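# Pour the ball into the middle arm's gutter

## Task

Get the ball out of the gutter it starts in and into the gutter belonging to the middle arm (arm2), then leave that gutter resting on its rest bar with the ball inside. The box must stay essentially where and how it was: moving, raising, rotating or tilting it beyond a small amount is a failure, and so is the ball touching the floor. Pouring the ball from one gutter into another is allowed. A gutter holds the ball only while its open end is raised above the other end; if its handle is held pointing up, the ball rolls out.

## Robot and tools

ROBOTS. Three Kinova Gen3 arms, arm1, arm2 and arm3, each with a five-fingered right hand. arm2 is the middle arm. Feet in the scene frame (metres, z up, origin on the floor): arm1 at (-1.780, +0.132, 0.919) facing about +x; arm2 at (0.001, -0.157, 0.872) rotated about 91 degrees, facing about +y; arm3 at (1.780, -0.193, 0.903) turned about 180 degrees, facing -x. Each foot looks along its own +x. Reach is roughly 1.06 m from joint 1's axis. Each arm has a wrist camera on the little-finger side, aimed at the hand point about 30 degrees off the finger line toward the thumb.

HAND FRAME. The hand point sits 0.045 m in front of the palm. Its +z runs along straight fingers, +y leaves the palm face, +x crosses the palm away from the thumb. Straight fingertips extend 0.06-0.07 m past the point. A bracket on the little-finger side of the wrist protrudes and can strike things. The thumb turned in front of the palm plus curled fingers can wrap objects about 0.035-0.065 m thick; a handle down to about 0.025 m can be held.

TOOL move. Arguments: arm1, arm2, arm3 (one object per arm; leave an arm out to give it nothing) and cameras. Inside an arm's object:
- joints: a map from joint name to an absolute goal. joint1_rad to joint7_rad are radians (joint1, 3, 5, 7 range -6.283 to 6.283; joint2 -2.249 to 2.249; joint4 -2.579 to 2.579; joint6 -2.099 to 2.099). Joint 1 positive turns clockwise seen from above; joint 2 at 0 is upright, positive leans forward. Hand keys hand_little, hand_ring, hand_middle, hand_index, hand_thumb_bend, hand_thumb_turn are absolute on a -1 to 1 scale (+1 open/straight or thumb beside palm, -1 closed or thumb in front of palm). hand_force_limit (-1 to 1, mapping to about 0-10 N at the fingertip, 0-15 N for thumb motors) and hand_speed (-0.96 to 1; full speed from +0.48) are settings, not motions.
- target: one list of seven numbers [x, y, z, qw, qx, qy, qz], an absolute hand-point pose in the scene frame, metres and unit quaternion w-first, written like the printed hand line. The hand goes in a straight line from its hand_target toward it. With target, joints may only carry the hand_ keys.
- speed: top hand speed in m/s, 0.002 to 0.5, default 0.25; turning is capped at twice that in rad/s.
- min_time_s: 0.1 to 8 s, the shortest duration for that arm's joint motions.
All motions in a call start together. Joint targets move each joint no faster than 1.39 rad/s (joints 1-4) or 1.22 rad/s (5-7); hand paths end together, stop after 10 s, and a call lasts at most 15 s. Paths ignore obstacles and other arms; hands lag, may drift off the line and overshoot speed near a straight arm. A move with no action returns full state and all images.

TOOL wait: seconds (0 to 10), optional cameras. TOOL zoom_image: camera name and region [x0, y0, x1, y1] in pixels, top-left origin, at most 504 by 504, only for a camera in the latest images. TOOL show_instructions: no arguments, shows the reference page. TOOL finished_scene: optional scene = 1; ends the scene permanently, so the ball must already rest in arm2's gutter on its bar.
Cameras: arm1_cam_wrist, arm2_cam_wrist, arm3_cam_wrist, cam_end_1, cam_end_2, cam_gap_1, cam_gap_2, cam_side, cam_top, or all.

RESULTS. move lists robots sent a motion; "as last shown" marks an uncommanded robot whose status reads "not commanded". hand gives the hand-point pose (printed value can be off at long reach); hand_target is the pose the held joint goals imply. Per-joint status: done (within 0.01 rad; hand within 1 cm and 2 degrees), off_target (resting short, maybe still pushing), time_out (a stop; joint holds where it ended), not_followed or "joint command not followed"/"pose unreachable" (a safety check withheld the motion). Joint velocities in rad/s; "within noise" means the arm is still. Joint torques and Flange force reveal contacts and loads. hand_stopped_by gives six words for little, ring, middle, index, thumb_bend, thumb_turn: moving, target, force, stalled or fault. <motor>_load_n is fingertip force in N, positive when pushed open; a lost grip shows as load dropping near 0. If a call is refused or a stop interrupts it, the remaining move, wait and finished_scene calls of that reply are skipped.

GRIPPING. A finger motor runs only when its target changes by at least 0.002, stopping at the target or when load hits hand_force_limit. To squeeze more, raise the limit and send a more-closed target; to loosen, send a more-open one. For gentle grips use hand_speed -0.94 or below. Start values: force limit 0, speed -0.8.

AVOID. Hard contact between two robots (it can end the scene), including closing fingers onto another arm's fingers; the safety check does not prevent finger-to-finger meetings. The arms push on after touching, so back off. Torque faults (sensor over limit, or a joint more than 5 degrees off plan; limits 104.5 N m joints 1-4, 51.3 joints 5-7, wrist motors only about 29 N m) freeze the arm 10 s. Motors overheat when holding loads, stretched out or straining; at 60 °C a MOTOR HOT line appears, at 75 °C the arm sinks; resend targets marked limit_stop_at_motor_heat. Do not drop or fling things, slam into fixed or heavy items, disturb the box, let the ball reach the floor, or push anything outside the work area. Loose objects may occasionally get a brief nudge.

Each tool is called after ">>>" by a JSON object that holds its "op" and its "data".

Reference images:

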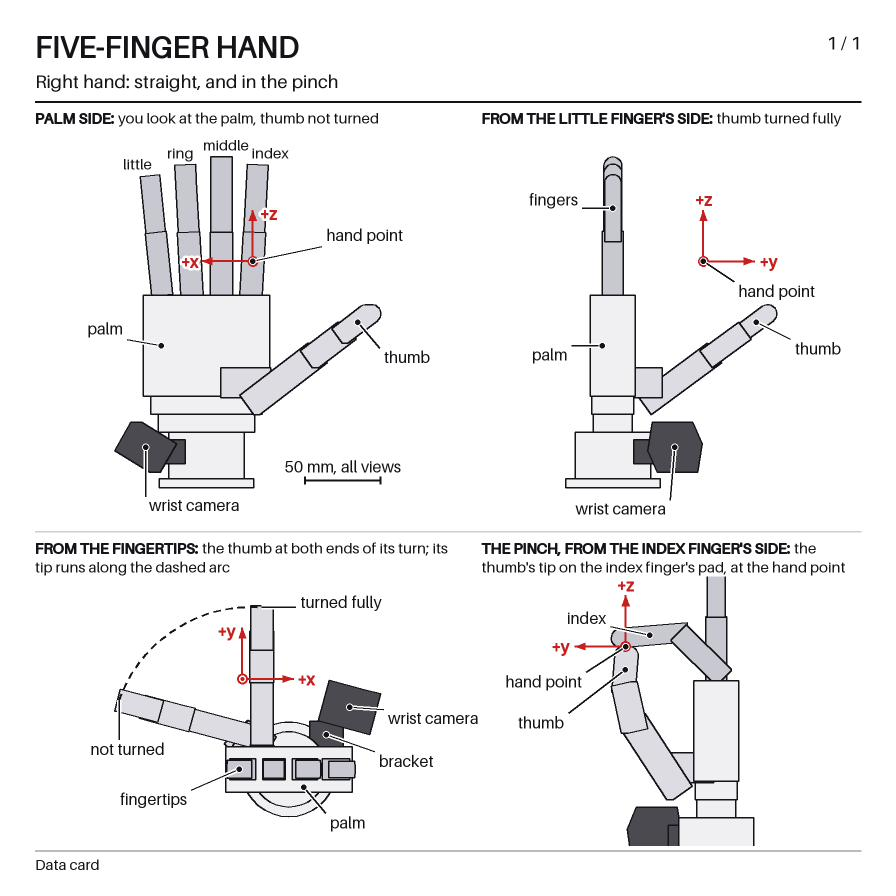

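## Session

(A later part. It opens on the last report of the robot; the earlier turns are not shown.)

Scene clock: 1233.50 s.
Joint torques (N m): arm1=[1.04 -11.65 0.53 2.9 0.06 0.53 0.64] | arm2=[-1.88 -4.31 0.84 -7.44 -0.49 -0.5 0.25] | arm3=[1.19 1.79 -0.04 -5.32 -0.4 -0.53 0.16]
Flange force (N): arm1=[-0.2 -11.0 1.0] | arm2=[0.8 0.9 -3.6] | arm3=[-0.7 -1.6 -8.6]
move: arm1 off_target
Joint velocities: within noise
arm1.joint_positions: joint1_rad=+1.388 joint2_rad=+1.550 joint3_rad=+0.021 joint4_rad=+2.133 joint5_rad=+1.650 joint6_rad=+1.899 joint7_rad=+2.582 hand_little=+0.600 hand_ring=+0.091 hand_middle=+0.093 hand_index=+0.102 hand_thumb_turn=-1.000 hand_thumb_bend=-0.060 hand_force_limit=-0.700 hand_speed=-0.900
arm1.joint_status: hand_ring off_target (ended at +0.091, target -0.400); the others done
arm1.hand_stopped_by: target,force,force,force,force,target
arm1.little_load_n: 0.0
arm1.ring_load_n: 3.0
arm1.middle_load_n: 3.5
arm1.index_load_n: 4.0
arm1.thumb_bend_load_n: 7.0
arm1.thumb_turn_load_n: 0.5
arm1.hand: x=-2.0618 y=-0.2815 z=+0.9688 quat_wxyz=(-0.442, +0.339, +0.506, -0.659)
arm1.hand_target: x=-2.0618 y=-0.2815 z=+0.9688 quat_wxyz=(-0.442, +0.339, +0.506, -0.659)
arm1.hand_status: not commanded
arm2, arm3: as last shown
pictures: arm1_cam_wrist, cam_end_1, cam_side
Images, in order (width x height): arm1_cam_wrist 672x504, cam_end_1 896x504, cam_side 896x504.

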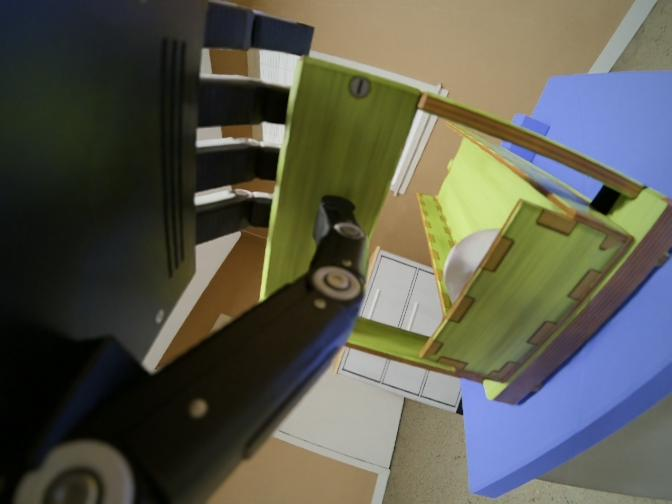

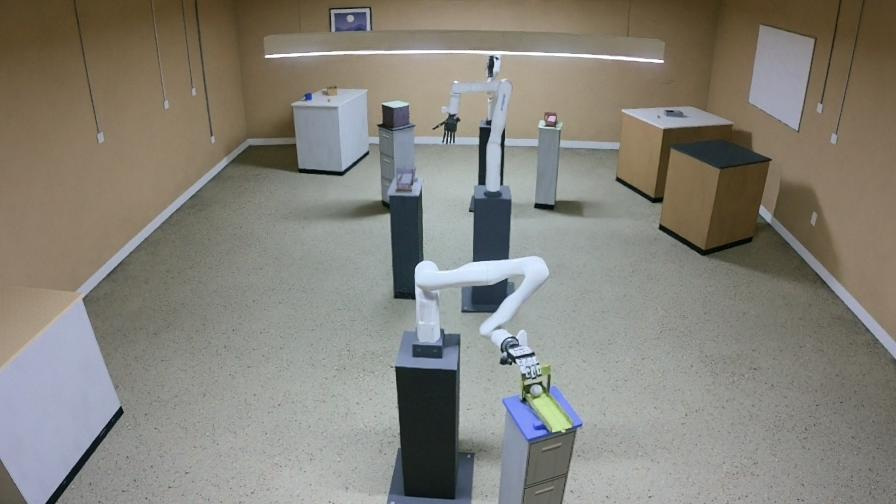

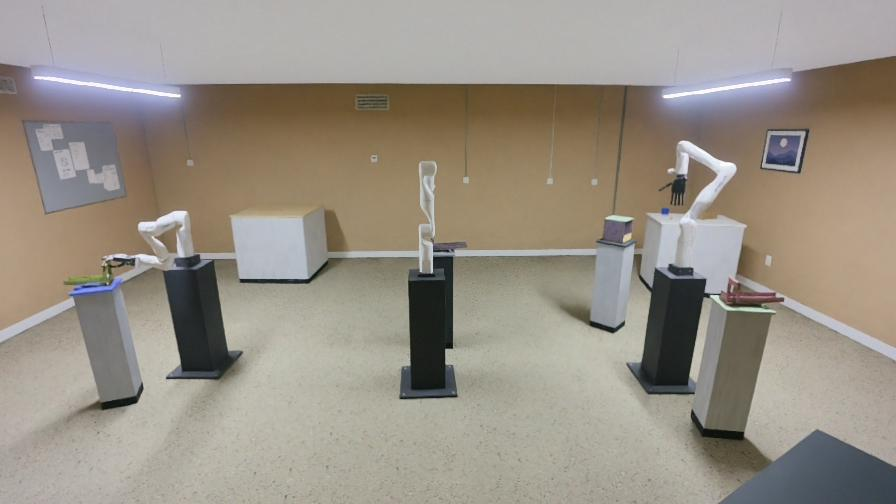

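>>> {"op": "move", "data": {"arm1": {"joints": {"hand_speed": -0.3, "hand_thumb_bend": 0.5, "hand_index": 0.4, "hand_middle": 0.4, "hand_ring": 0.4, "hand_little": 0.6}}, "cameras": []}}

>>> {"op": "move", "data": {"arm1": {"target": [-2.0654, -0.283, 0.9771, 0.4417, -0.339, -0.5057, 0.659], "speed": 0.05}, "cameras": ["arm1_cam_wrist"]}}

>>> {"op": "move", "data": {"arm1": {"joints": {"hand_speed": -0.9, "hand_force_limit": -0.85, "hand_thumb_bend": -0.4, "hand_index": -0.3, "hand_middle": -0.3, "hand_ring": -0.3}}, "cameras": ["arm1_cam_wrist", "cam_side", "cam_end_1"]}}

>>> {"op": "zoom_image", "data": {"camera": "cam_side", "region": [60, 210, 180, 320]}}

>>> {"op": "zoom_image", "data": {"camera": "arm1_cam_wrist", "region": [180, 0, 600, 420]}}

Scene clock: 1296.03 s.
Joint torques (N m): arm1=[1.19 -13.92 2.8 3.59 -1.21 2.26 0.61] | arm2=[-1.88 -4.31 0.82 -7.43 -0.48 -0.49 0.24] | arm3=[1.24 1.75 -0.06 -5.36 -0.4 -0.52 0.16]
Flange force (N): arm1=[-0.8 -4.2 -0.6] | arm2=[0.8 0.9 -3.6] | arm3=[-0.9 -1.6 -8.5]
move: arm1 done
Joint velocities: within noise
arm1.joint_positions: joint1_rad=+1.388 joint2_rad=+1.550 joint3_rad=+0.021 joint4_rad=+2.133 joint5_rad=+1.650 joint6_rad=+1.899 joint7_rad=+2.582 hand_little=+0.600 hand_ring=+0.400 hand_middle=+0.400 hand_index=+0.400 hand_thumb_turn=-1.000 hand_thumb_bend=+0.500 hand_force_limit=-0.700 hand_speed=-0.300
arm1.joint_status: all done
arm1.hand_stopped_by: target,target,target,target,target,target
arm1.little_load_n: 0.0
arm1.ring_load_n: 0.0
arm1.middle_load_n: -0.5
arm1.index_load_n: 0.0
arm1.thumb_bend_load_n: 0.0
arm1.thumb_turn_load_n: 0.0
arm1.hand: x=-2.0618 y=-0.2815 z=+0.9688 quat_wxyz=(-0.442, +0.339, +0.506, -0.659)
arm1.hand_target: x=-2.0618 y=-0.2815 z=+0.9688 quat_wxyz=(-0.442, +0.339, +0.506, -0.659)
arm1.hand_status: not commanded
arm2.joint_positions: joint1_rad=+0.025 joint2_rad=-0.150 joint3_rad=+0.000 joint4_rad=+1.750 joint5_rad=+0.000 joint6_rad=+1.400 joint7_rad=-1.570 hand_little=+1.000 hand_ring=+1.000 hand_middle=+1.000 hand_index=+1.000 hand_thumb_turn=+1.000 hand_thumb_bend=+1.000 hand_force_limit=+0.000 hand_speed=-0.800
arm2.joint_status: not commanded
arm2.hand_stopped_by: target,target,target,target,target,target
arm2.little_load_n: 0.0
arm2.ring_load_n: 0.0
arm2.middle_load_n: 0.0
arm2.index_load_n: 0.0
arm2.thumb_bend_load_n: 0.0
arm2.thumb_turn_load_n: 0.0
arm2.hand: x=-0.0350 y=+0.1702 z=+1.2495 quat_wxyz=(-0.050, +0.706, -0.705, -0.050)
arm2.hand_target: x=-0.0350 y=+0.1702 z=+1.2495 quat_wxyz=(-0.050, +0.706, -0.705, -0.050)
arm2.hand_status: not commanded
arm3: as last shown

Scene clock: 1297.00 s.
Joint torques (N m): arm1=[1.21 -13.97 2.86 3.49 -1.2 2.24 0.58] | arm2=[-1.9 -4.28 0.8 -7.44 -0.48 -0.5 0.23] | arm3=[1.17 1.82 -0.09 -5.4 -0.39 -0.52 0.16]
Flange force (N): arm1=[-0.8 -4.3 -0.7] | arm2=[0.9 0.8 -3.6] | arm3=[-0.7 -1.7 -8.2]
move: arm1 done
Joint velocities: within noise
arm1.joint_positions: joint1_rad=+1.395 joint2_rad=+1.528 joint3_rad=+0.029 joint4_rad=+2.149 joint5_rad=+1.662 joint6_rad=+1.895 joint7_rad=+2.587 hand_little=+0.600 hand_ring=+0.400 hand_middle=+0.400 hand_index=+0.400 hand_thumb_turn=-1.000 hand_thumb_bend=+0.500 hand_force_limit=-0.700 hand_speed=-0.300
arm1.joint_status: not commanded
arm1.hand_stopped_by: target,target,target,target,target,target
arm1.little_load_n: 0.0
arm1.ring_load_n: 0.0
arm1.middle_load_n: 0.0
arm1.index_load_n: 0.0
arm1.thumb_bend_load_n: 0.0
arm1.thumb_turn_load_n: 0.0
arm1.hand: x=-2.0654 y=-0.2830 z=+0.9771 quat_wxyz=(-0.442, +0.339, +0.506, -0.659)
arm1.hand_target: x=-2.0654 y=-0.2830 z=+0.9771 quat_wxyz=(-0.442, +0.339, +0.506, -0.659)
arm1.hand_status: done (0.000 m and 0.0 deg from the pose sent, 0.009 m and 0.0 deg at the start)
arm2: as last shown
arm3.joint_positions: joint1_rad=+0.220 joint2_rad=-0.459 joint3_rad=-0.095 joint4_rad=+1.566 joint5_rad=-0.007 joint6_rad=+2.054 joint7_rad=-2.193 hand_little=+1.000 hand_ring=+1.000 hand_middle=+1.000 hand_index=+1.000 hand_thumb_turn=+1.000 hand_thumb_bend=+1.000 hand_force_limit=+0.000 hand_speed=-0.800
arm3.joint_status: not commanded
arm3.hand_stopped_by: target,target,target,target,target,target
arm3.little_load_n: 0.0
arm3.ring_load_n: 0.0
arm3.middle_load_n: 0.0
arm3.index_load_n: 0.0
arm3.thumb_bend_load_n: 0.0
arm3.thumb_turn_load_n: 0.0
arm3.hand: x=+1.6375 y=-0.1786 z=+1.3831 quat_wxyz=(-0.014, +0.920, -0.391, +0.002)
arm3.hand_target: x=+1.6375 y=-0.1786 z=+1.3831 quat_wxyz=(-0.014, +0.920, -0.391, +0.002)
arm3.hand_status: not commanded
Images, in order (width x height): arm1_cam_wrist 672x504.

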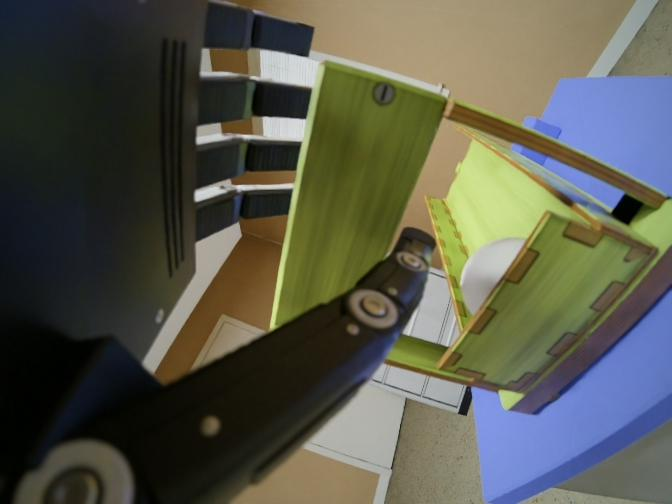

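Scene clock: 1300.83 s.
Joint torques (N m): arm1=[1.12 -13.51 2.43 3.27 -0.9 1.95 0.61] | arm2=[-1.9 -4.33 0.82 -7.47 -0.49 -0.51 0.22] | arm3=[1.2 1.74 -0.03 -5.38 -0.38 -0.5 0.18]
Flange force (N): arm1=[-0.4 -5.9 -0.4] | arm2=[0.8 0.8 -3.5] | arm3=[-0.8 -1.4 -8.4]
move: arm1 off_target
Joint velocities: within noise
arm1.joint_positions: joint1_rad=+1.395 joint2_rad=+1.528 joint3_rad=+0.029 joint4_rad=+2.149 joint5_rad=+1.662 joint6_rad=+1.895 joint7_rad=+2.587 hand_little=+0.600 hand_ring=-0.074 hand_middle=-0.074 hand_index=-0.056 hand_thumb_turn=-1.000 hand_thumb_bend=+0.290 hand_force_limit=-0.850 hand_speed=-0.900
arm1.joint_status: hand_ring off_target (ended at -0.074, target -0.300); hand_middle off_target (ended at -0.074, target -0.300); hand_index off_target (ended at -0.056, target -0.300); hand_thumb_bend off_target (ended at +0.290, target -0.400); the others done
arm1.hand_stopped_by: target,force,force,force,force,target
arm1.little_load_n: 0.0
arm1.ring_load_n: 1.0
arm1.middle_load_n: 1.5
arm1.index_load_n: 0.5
arm1.thumb_bend_load_n: 2.5
arm1.thumb_turn_load_n: 0.0
arm1.hand: x=-2.0654 y=-0.2830 z=+0.9771 quat_wxyz=(-0.442, +0.339, +0.506, -0.659)
arm1.hand_target: x=-2.0654 y=-0.2830 z=+0.9771 quat_wxyz=(-0.442, +0.339, +0.506, -0.659)
arm1.hand_status: not commanded
arm2, arm3: as last shown
arm3.thumb_bend_load_n: -0.5
pictures: arm1_cam_wrist, cam_end_1, cam_side
Images, in order (width x height): arm1_cam_wrist 672x504, cam_end_1 896x504, cam_side 896x504.

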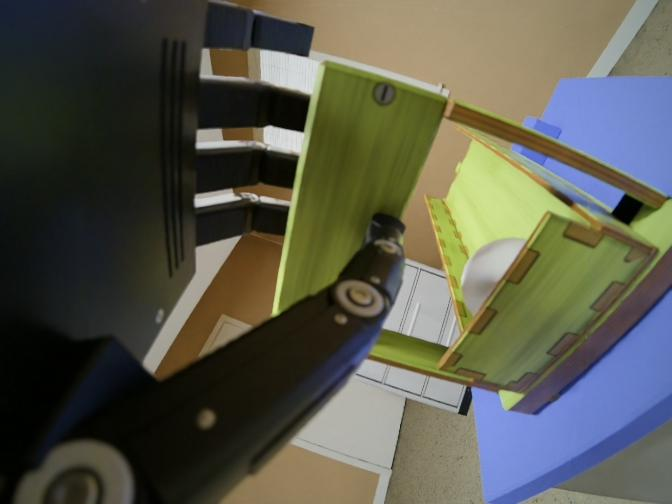

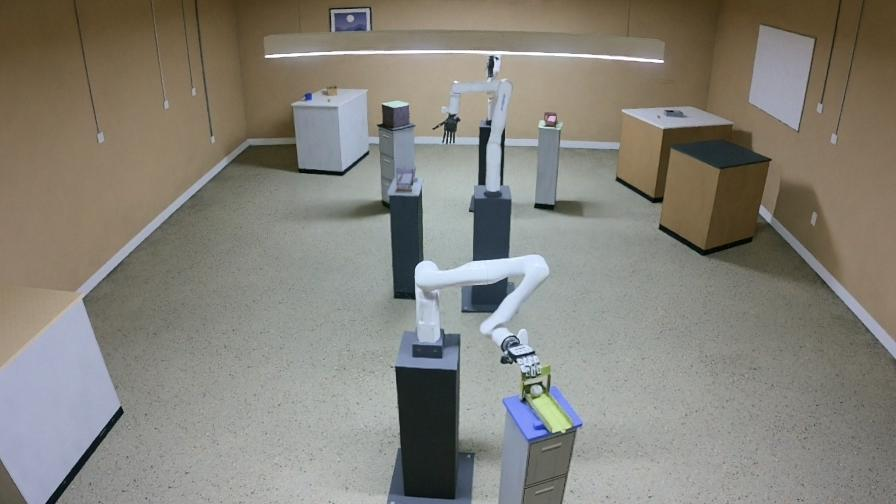

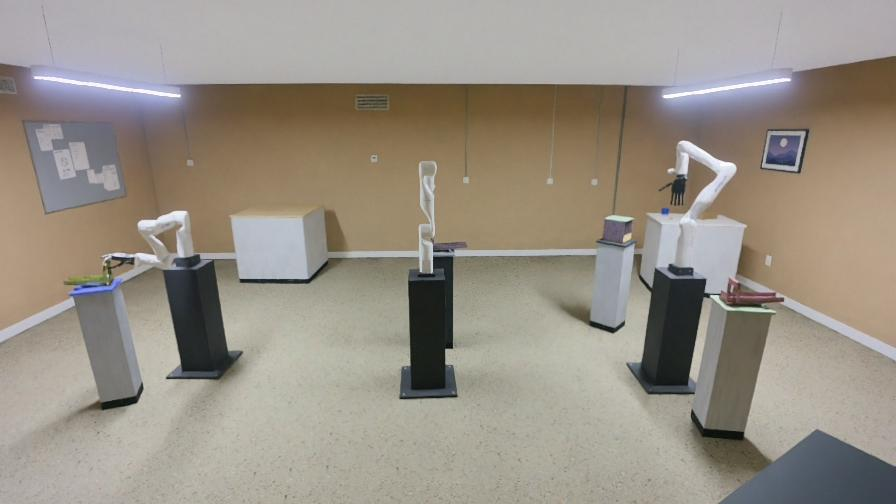

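Scaled by 4.200 from the camera's image (finer frame: 1280x720).

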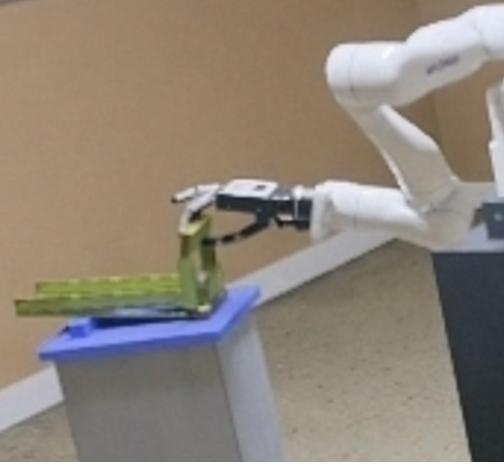

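Scaled by 1.200 from the camera's image (finer frame: 960x720).

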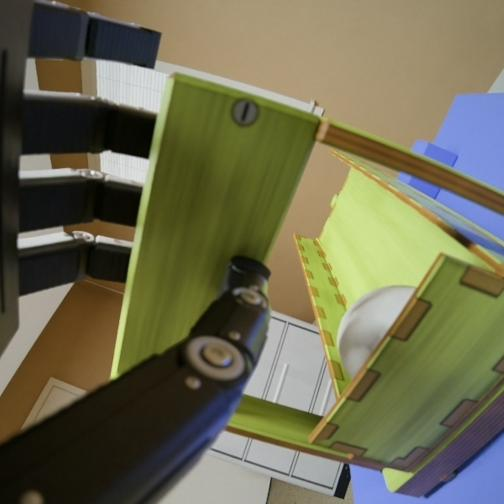

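>>> {"op": "move", "data": {"arm1": {"joints": {"hand_speed": -0.9, "hand_force_limit": 0.0, "hand_thumb_bend": -0.6, "hand_index": -0.6, "hand_middle": -0.6}}, "cameras": []}}

>>> {"op": "move", "data": {"arm1": {"joints": {"hand_speed": -0.9, "hand_force_limit": -0.6, "hand_ring": -0.6}}, "cameras": ["arm1_cam_wrist"]}}

Scene clock: 1312.90 s.
Joint torques (N m): arm1=[1.56 -12.1 1.7 2.98 -0.37 1.01 0.74] | arm2=[-1.9 -4.33 0.79 -7.41 -0.5 -0.48 0.23] | arm3=[1.19 1.74 -0.02 -5.33 -0.39 -0.53 0.15]
Flange force (N): arm1=[-0.6 -10.2 -0.9] | arm2=[0.7 0.8 -3.6] | arm3=[-0.8 -1.4 -8.6]
move: arm1 off_target
Joint velocities: within noise
arm1.joint_positions: joint1_rad=+1.395 joint2_rad=+1.528 joint3_rad=+0.029 joint4_rad=+2.149 joint5_rad=+1.662 joint6_rad=+1.895 joint7_rad=+2.587 hand_little=+0.600 hand_ring=-0.074 hand_middle=-0.090 hand_index=-0.081 hand_thumb_turn=-1.000 hand_thumb_bend=+0.280 hand_force_limit=+0.000 hand_speed=-0.900
arm1.joint_status: hand_middle off_target (ended at -0.090, target -0.600); hand_index off_target (ended at -0.081, target -0.600); hand_thumb_bend off_target (ended at +0.280, target -0.600); the others done
arm1.hand_stopped_by: target,force,force,force,force,target
arm1.little_load_n: 0.0
arm1.ring_load_n: 0.0
arm1.middle_load_n: 5.0
arm1.index_load_n: 5.5
arm1.thumb_bend_load_n: 7.5
arm1.thumb_turn_load_n: 0.0
arm1.hand: x=-2.0654 y=-0.2830 z=+0.9771 quat_wxyz=(-0.442, +0.339, +0.506, -0.659)
arm1.hand_target: x=-2.0654 y=-0.2830 z=+0.9771 quat_wxyz=(-0.442, +0.339, +0.506, -0.659)
arm1.hand_status: not commanded
arm2, arm3: as last shown
arm3.thumb_bend_load_n: 0.0

Scene clock: 1314.17 s.
Joint torques (N m): arm1=[1.54 -12.02 1.51 2.73 -0.2 0.85 0.69] | arm2=[-1.89 -4.32 0.81 -7.43 -0.49 -0.5 0.21] | arm3=[1.23 1.81 -0.04 -5.35 -0.37 -0.51 0.15]
Flange force (N): arm1=[-0.1 -11.0 -1.1] | arm2=[0.8 0.8 -3.6] | arm3=[-0.7 -1.6 -8.4]
move: arm1 off_target
Joint velocities: within noise
arm1.joint_positions: joint1_rad=+1.395 joint2_rad=+1.528 joint3_rad=+0.029 joint4_rad=+2.149 joint5_rad=+1.662 joint6_rad=+1.895 joint7_rad=+2.587 hand_little=+0.600 hand_ring=-0.091 hand_middle=-0.090 hand_index=-0.081 hand_thumb_turn=-1.000 hand_thumb_bend=+0.280 hand_force_limit=-0.600 hand_speed=-0.900
arm1.joint_status: hand_ring off_target (ended at -0.091, target -0.600); the others done
arm1.hand_stopped_by: target,force,force,force,force,target
arm1.little_load_n: 0.0
arm1.ring_load_n: 3.0
arm1.middle_load_n: 4.0
arm1.index_load_n: 5.0
arm1.thumb_bend_load_n: 7.5
arm1.thumb_turn_load_n: 0.0
arm1.hand: x=-2.0654 y=-0.2830 z=+0.9771 quat_wxyz=(-0.442, +0.339, +0.506, -0.659)
arm1.hand_target: x=-2.0654 y=-0.2830 z=+0.9771 quat_wxyz=(-0.442, +0.339, +0.506, -0.659)
arm1.hand_status: not commanded
arm2, arm3: as last shown
Images, in order (width x height): arm1_cam_wrist 672x504.

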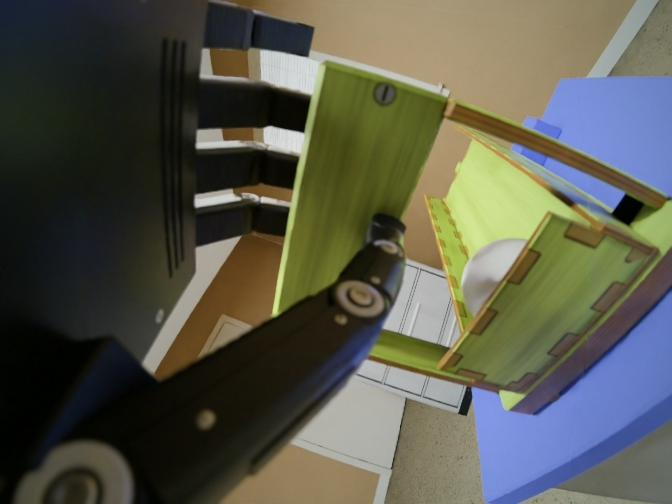

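>>> {"op": "move", "data": {"arm1": {"target": [-2.0654, -0.283, 0.9831, 0.4417, -0.339, -0.5057, 0.659], "speed": 0.02}, "cameras": ["arm1_cam_wrist", "cam_side", "cam_end_1"]}}

>>> {"op": "zoom_image", "data": {"camera": "cam_side", "region": [60, 210, 180, 320]}}

>>> {"op": "zoom_image", "data": {"camera": "arm1_cam_wrist", "region": [180, 0, 600, 420]}}

Scene clock: 1353.83 s.
Joint torques (N m): arm1=[1.22 -14.66 3.61 3.56 -1.55 2.84 0.56] | arm2=[-1.87 -4.31 0.82 -7.4 -0.5 -0.52 0.23] | arm3=[1.2 1.76 -0.03 -5.29 -0.39 -0.52 0.16]
Flange force (N): arm1=[-0.7 -2.5 -1.3] | arm2=[0.7 0.9 -3.8] | arm3=[-0.8 -1.5 -8.7]
move: arm1 done
Joint velocities: within noise
arm1.joint_positions: joint1_rad=+1.394 joint2_rad=+1.514 joint3_rad=+0.030 joint4_rad=+2.162 joint5_rad=+1.663 joint6_rad=+1.895 joint7_rad=+2.588 hand_little=+0.600 hand_ring=-0.092 hand_middle=-0.091 hand_index=-0.082 hand_thumb_turn=-1.000 hand_thumb_bend=+0.280 hand_force_limit=-0.600 hand_speed=-0.900
arm1.joint_status: not commanded
arm1.hand_stopped_by: target,force,force,force,force,target
arm1.little_load_n: 0.0
arm1.ring_load_n: 1.0
arm1.middle_load_n: 0.0
arm1.index_load_n: 1.0
arm1.thumb_bend_load_n: 4.5
arm1.thumb_turn_load_n: 0.0
arm1.hand: x=-2.0654 y=-0.2830 z=+0.9831 quat_wxyz=(-0.442, +0.339, +0.506, -0.659)
arm1.hand_target: x=-2.0654 y=-0.2830 z=+0.9831 quat_wxyz=(-0.442, +0.339, +0.506, -0.659)
arm1.hand_status: done (0.000 m and 0.0 deg from the pose sent, 0.006 m and 0.0 deg at the start)
arm2, arm3: as last shown
pictures: arm1_cam_wrist, cam_end_1, cam_side
Images, in order (width x height): arm1_cam_wrist 672x504, cam_end_1 896x504, cam_side 896x504.

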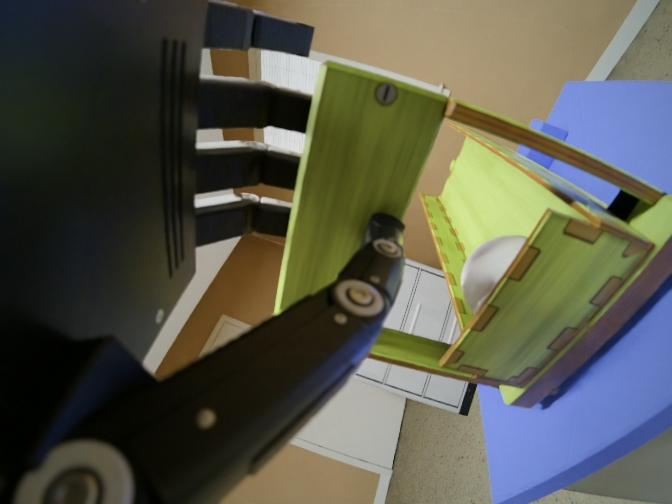

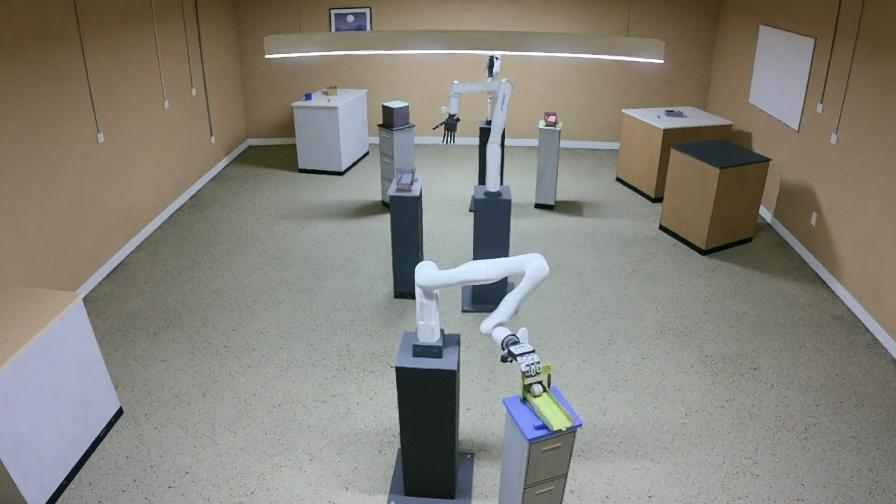

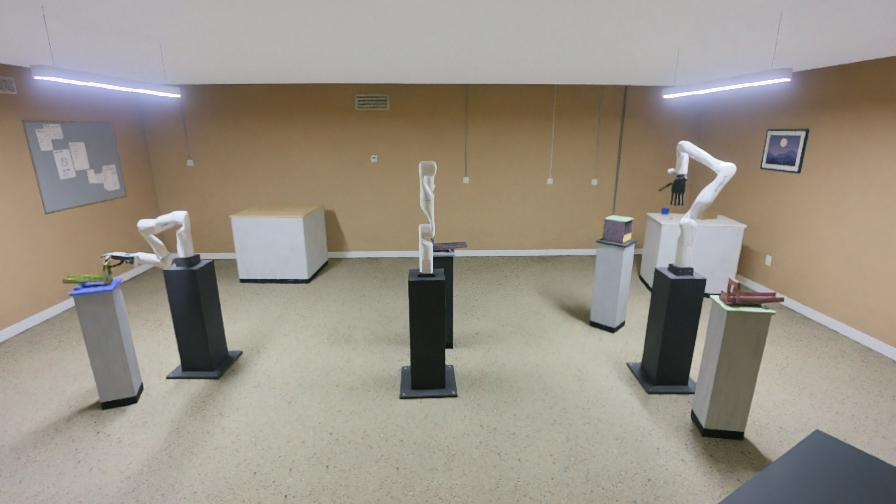

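Scaled by 4.200 from the camera's image (finer frame: 1280x720).

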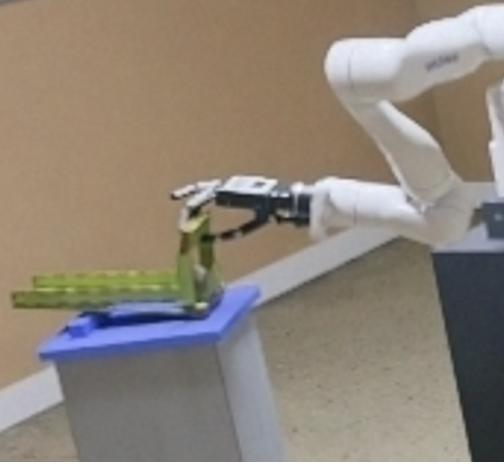

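Scaled by 1.200 from the camera's image (finer frame: 960x720).

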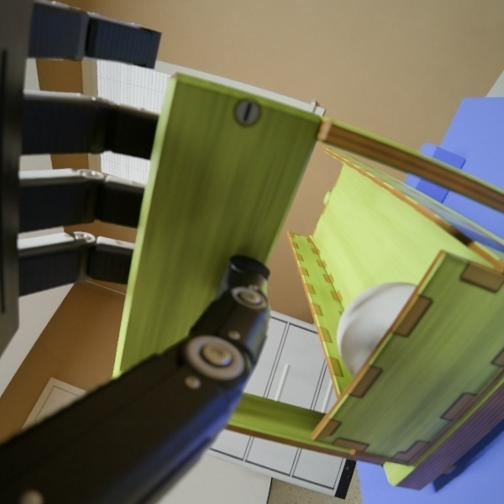

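>>> {"op": "move", "data": {"arm1": {"joints": {"hand_speed": -0.92, "hand_force_limit": 0.0, "hand_thumb_bend": -0.65, "hand_index": -0.65, "hand_middle": -0.65, "hand_ring": -0.65}}, "cameras": ["arm1_cam_wrist", "cam_side", "cam_end_1"]}}

>>> {"op": "zoom_image", "data": {"camera": "cam_side", "region": [60, 210, 180, 320]}}

>>> {"op": "zoom_image", "data": {"camera": "cam_end_1", "region": [490, 320, 590, 440]}}

Scene clock: 1368.90 s.
Joint torques (N m): arm1=[1.15 -14.66 3.59 3.58 -1.54 2.84 0.53] | arm2=[-1.89 -4.31 0.77 -7.43 -0.48 -0.52 0.24] | arm3=[1.22 1.74 -0.01 -5.36 -0.38 -0.5 0.15]
Flange force (N): arm1=[-0.8 -2.5 -1.1] | arm2=[0.8 0.8 -3.7] | arm3=[-0.8 -1.4 -8.5]
move: arm1 off_target
Joint velocities: within noise
arm1.joint_positions: joint1_rad=+1.394 joint2_rad=+1.514 joint3_rad=+0.030 joint4_rad=+2.162 joint5_rad=+1.663 joint6_rad=+1.895 joint7_rad=+2.588 hand_little=+0.600 hand_ring=-0.157 hand_middle=-0.134 hand_index=-0.125 hand_thumb_turn=-1.000 hand_thumb_bend=+0.273 hand_force_limit=+0.000 hand_speed=-0.920
arm1.joint_status: hand_ring off_target (ended at -0.157, target -0.650); hand_middle off_target (ended at -0.134, target -0.650); hand_index off_target (ended at -0.125, target -0.650); hand_thumb_bend off_target (ended at +0.273, target -0.650); the others done
arm1.hand_stopped_by: target,force,force,force,force,target
arm1.little_load_n: 0.0
arm1.ring_load_n: 6.0
arm1.middle_load_n: 4.0
arm1.index_load_n: 6.0
arm1.thumb_bend_load_n: 12.5
arm1.thumb_turn_load_n: 3.5
arm1.hand: x=-2.0654 y=-0.2830 z=+0.9831 quat_wxyz=(-0.442, +0.339, +0.506, -0.659)
arm1.hand_target: x=-2.0654 y=-0.2830 z=+0.9831 quat_wxyz=(-0.442, +0.339, +0.506, -0.659)
arm1.hand_status: not commanded
arm2, arm3: as last shown
arm2.ring_load_n: -0.5
pictures: arm1_cam_wrist, cam_end_1, cam_side
Images, in order (width x height): arm1_cam_wrist 672x504, cam_end_1 896x504, cam_side 896x504.

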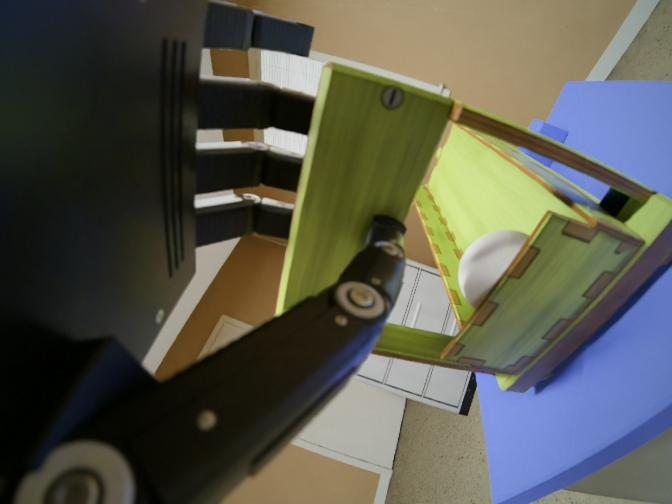

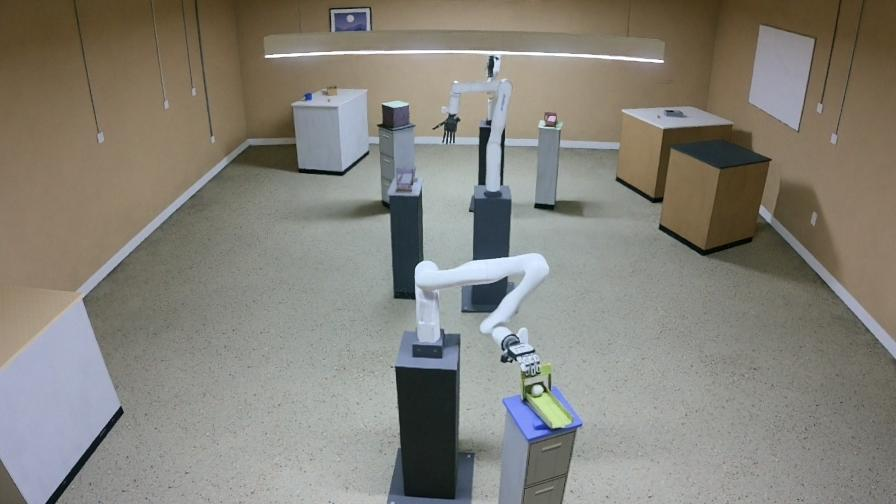

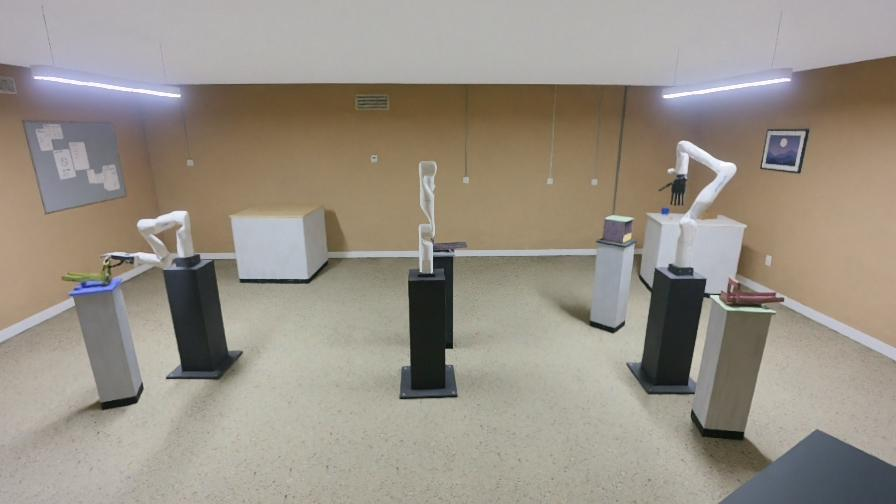

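Scaled by 4.200 from the camera's image (finer frame: 1280x720).

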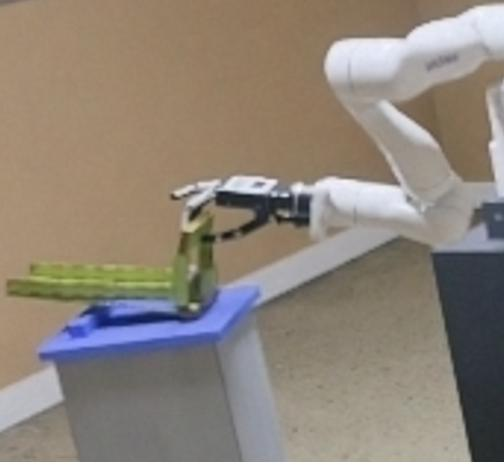

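Scaled by 4.200 from the camera's image (finer frame: 1280x720).

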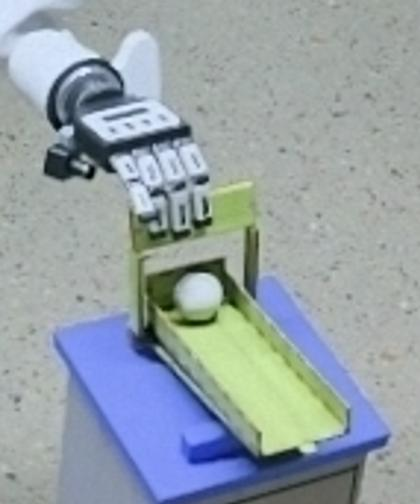

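>>> {"op": "move", "data": {"arm1": {"target": [-2.0654, -0.283, 1.0131, 0.4417, -0.339, -0.5057, 0.659], "speed": 0.05}, "cameras": ["arm1_cam_wrist", "cam_side", "cam_end_1"]}}

>>> {"op": "zoom_image", "data": {"camera": "cam_side", "region": [60, 210, 180, 320]}}

>>> {"op": "zoom_image", "data": {"camera": "cam_end_1", "region": [490, 320, 590, 440]}}

Scene clock: 1449.13 s.
Joint torques (N m): arm1=[1.2 -14.62 3.58 3.51 -1.52 2.85 0.54] | arm2=[-1.87 -4.31 0.83 -7.44 -0.47 -0.51 0.22] | arm3=[1.2 1.85 -0.04 -5.38 -0.4 -0.49 0.14]
Flange force (N): arm1=[-0.8 -2.5 -1.4] | arm2=[0.9 0.8 -3.6] | arm3=[-0.7 -1.7 -8.2]
move: arm1 done
Joint velocities: within noise
arm1.joint_positions: joint1_rad=+1.393 joint2_rad=+1.438 joint3_rad=+0.033 joint4_rad=+2.227 joint5_rad=+1.669 joint6_rad=+1.892 joint7_rad=+2.600 hand_little=+0.600 hand_ring=-0.157 hand_middle=-0.134 hand_index=-0.125 hand_thumb_turn=-1.000 hand_thumb_bend=+0.273 hand_force_limit=+0.000 hand_speed=-0.920
arm1.joint_status: not commanded
arm1.hand_stopped_by: target,force,force,force,force,target
arm1.little_load_n: 0.0
arm1.ring_load_n: 6.0
arm1.middle_load_n: 4.0
arm1.index_load_n: 6.5
arm1.thumb_bend_load_n: 12.5
arm1.thumb_turn_load_n: 3.0
arm1.hand: x=-2.0654 y=-0.2830 z=+1.0131 quat_wxyz=(-0.442, +0.339, +0.506, -0.659)
arm1.hand_target: x=-2.0654 y=-0.2830 z=+1.0131 quat_wxyz=(-0.442, +0.339, +0.506, -0.659)
arm1.hand_status: done (0.000 m and 0.0 deg from the pose sent, 0.030 m and 0.0 deg at the start)
arm2, arm3: as last shown
arm2.ring_load_n: 0.0
pictures: arm1_cam_wrist, cam_end_1, cam_side
Images, in order (width x height): arm1_cam_wrist 672x504, cam_end_1 896x504, cam_side 896x504.

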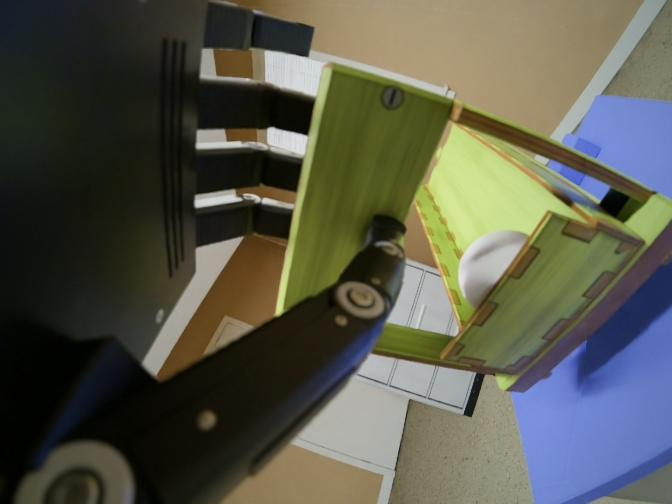

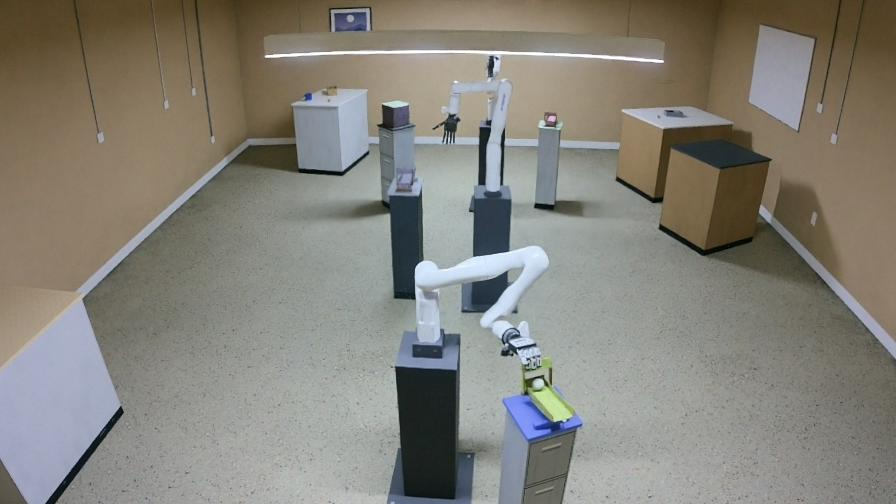

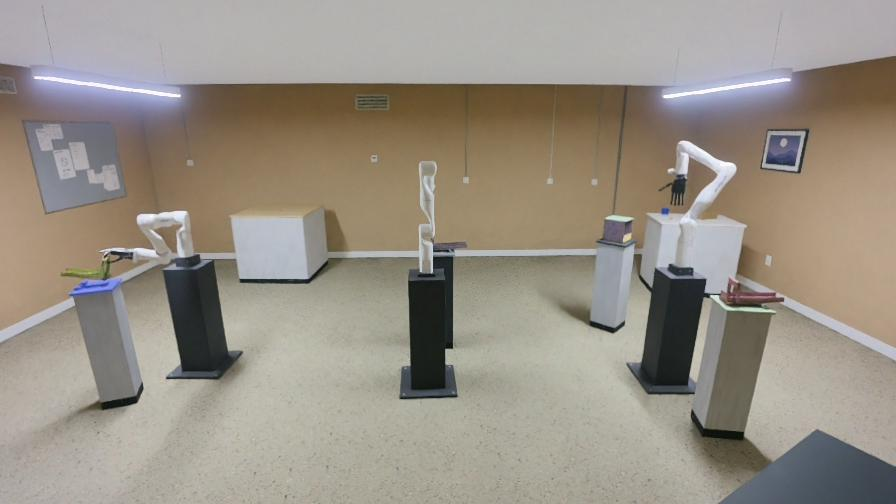

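Scaled by 4.200 from the camera's image (finer frame: 1280x720).

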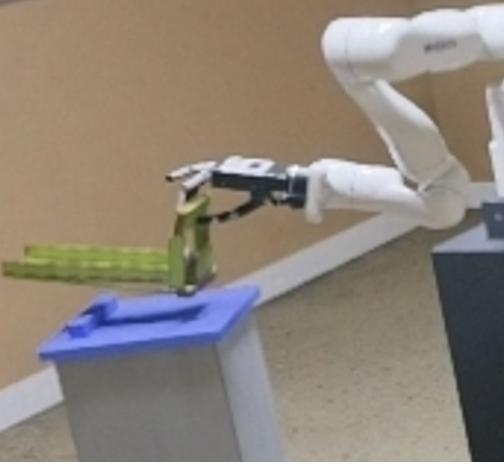

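Scaled by 4.200 from the camera's image (finer frame: 1280x720).

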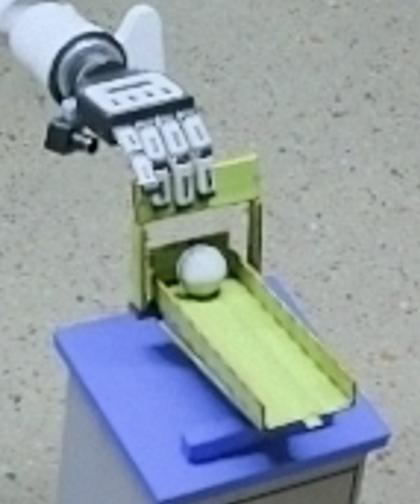

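>>> {"op": "move", "data": {"arm1": {"target": [-2.04, -0.28, 1.14, 0.4417, -0.339, -0.5057, 0.659], "speed": 0.08}, "cameras": ["arm1_cam_wrist", "cam_end_1"]}}

Scene clock: 1457.73 s.
Joint torques (N m): arm1=[1.18 -13.47 3.02 2.34 -1.03 3.11 0.56] | arm2=[-1.88 -4.32 0.81 -7.48 -0.5 -0.52 0.24] | arm3=[1.25 1.75 -0.09 -5.34 -0.36 -0.53 0.14]
Flange force (N): arm1=[0.1 -2.7 -2.2] | arm2=[0.9 0.8 -3.6] | arm3=[-0.9 -1.7 -8.6]
move: arm1 done
Joint velocities: within noise
arm1.joint_positions: joint1_rad=+1.322 joint2_rad=+1.058 joint3_rad=+0.005 joint4_rad=+2.430 joint5_rad=+1.648 joint6_rad=+1.871 joint7_rad=+2.785 hand_little=+0.600 hand_ring=-0.157 hand_middle=-0.134 hand_index=-0.125 hand_thumb_turn=-1.000 hand_thumb_bend=+0.273 hand_force_limit=+0.000 hand_speed=-0.920
arm1.joint_status: not commanded
arm1.hand_stopped_by: target,force,force,force,force,target
arm1.little_load_n: -0.5
arm1.ring_load_n: 6.0
arm1.middle_load_n: 4.0
arm1.index_load_n: 6.5
arm1.thumb_bend_load_n: 12.5
arm1.thumb_turn_load_n: 3.0
arm1.hand: x=-2.0400 y=-0.2800 z=+1.1400 quat_wxyz=(-0.442, +0.339, +0.506, -0.659)
arm1.hand_target: x=-2.0400 y=-0.2800 z=+1.1400 quat_wxyz=(-0.442, +0.339, +0.506, -0.659)
arm1.hand_status: done (0.000 m and 0.0 deg from the pose sent, 0.129 m and 0.0 deg at the start)
arm2.joint_positions: joint1_rad=+0.025 joint2_rad=-0.150 joint3_rad=+0.000 joint4_rad=+1.750 joint5_rad=+0.000 joint6_rad=+1.400 joint7_rad=-1.570 hand_little=+1.000 hand_ring=+1.000 hand_middle=+1.000 hand_index=+1.000 hand_thumb_turn=+1.000 hand_thumb_bend=+1.000 hand_force_limit=+0.000 hand_speed=-0.800
arm2.joint_status: not commanded
arm2.hand_stopped_by: target,target,target,target,target,target
arm2.little_load_n: 0.0
arm2.ring_load_n: 0.0
arm2.middle_load_n: 0.0
arm2.index_load_n: 0.0
arm2.thumb_bend_load_n: 0.0
arm2.thumb_turn_load_n: 0.0
arm2.hand: x=-0.0350 y=+0.1702 z=+1.2495 quat_wxyz=(-0.050, +0.706, -0.705, -0.050)
arm2.hand_target: x=-0.0350 y=+0.1702 z=+1.2495 quat_wxyz=(-0.050, +0.706, -0.705, -0.050)
arm2.hand_status: not commanded
arm3: as last shown
Images, in order (width x height): arm1_cam_wrist 672x504, cam_end_1 896x504.

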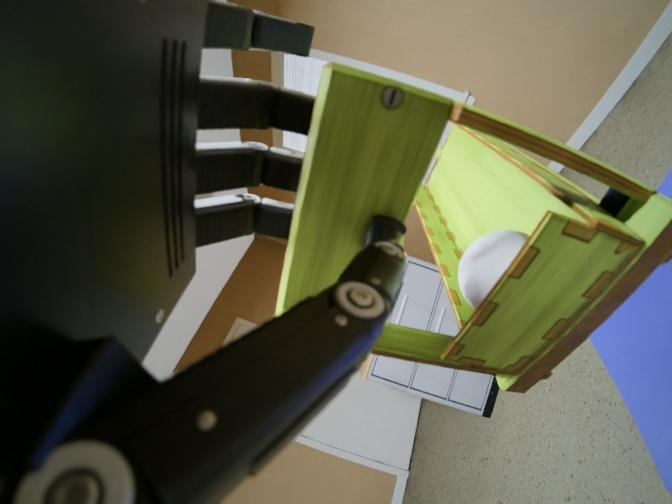

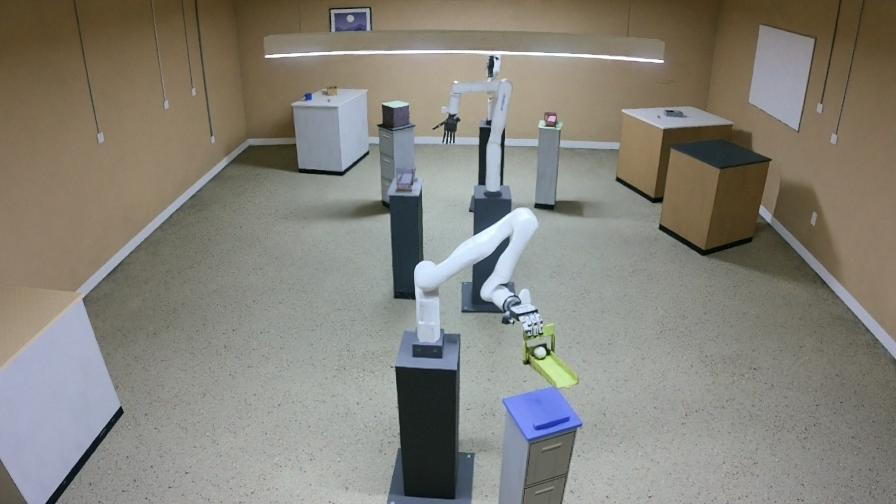

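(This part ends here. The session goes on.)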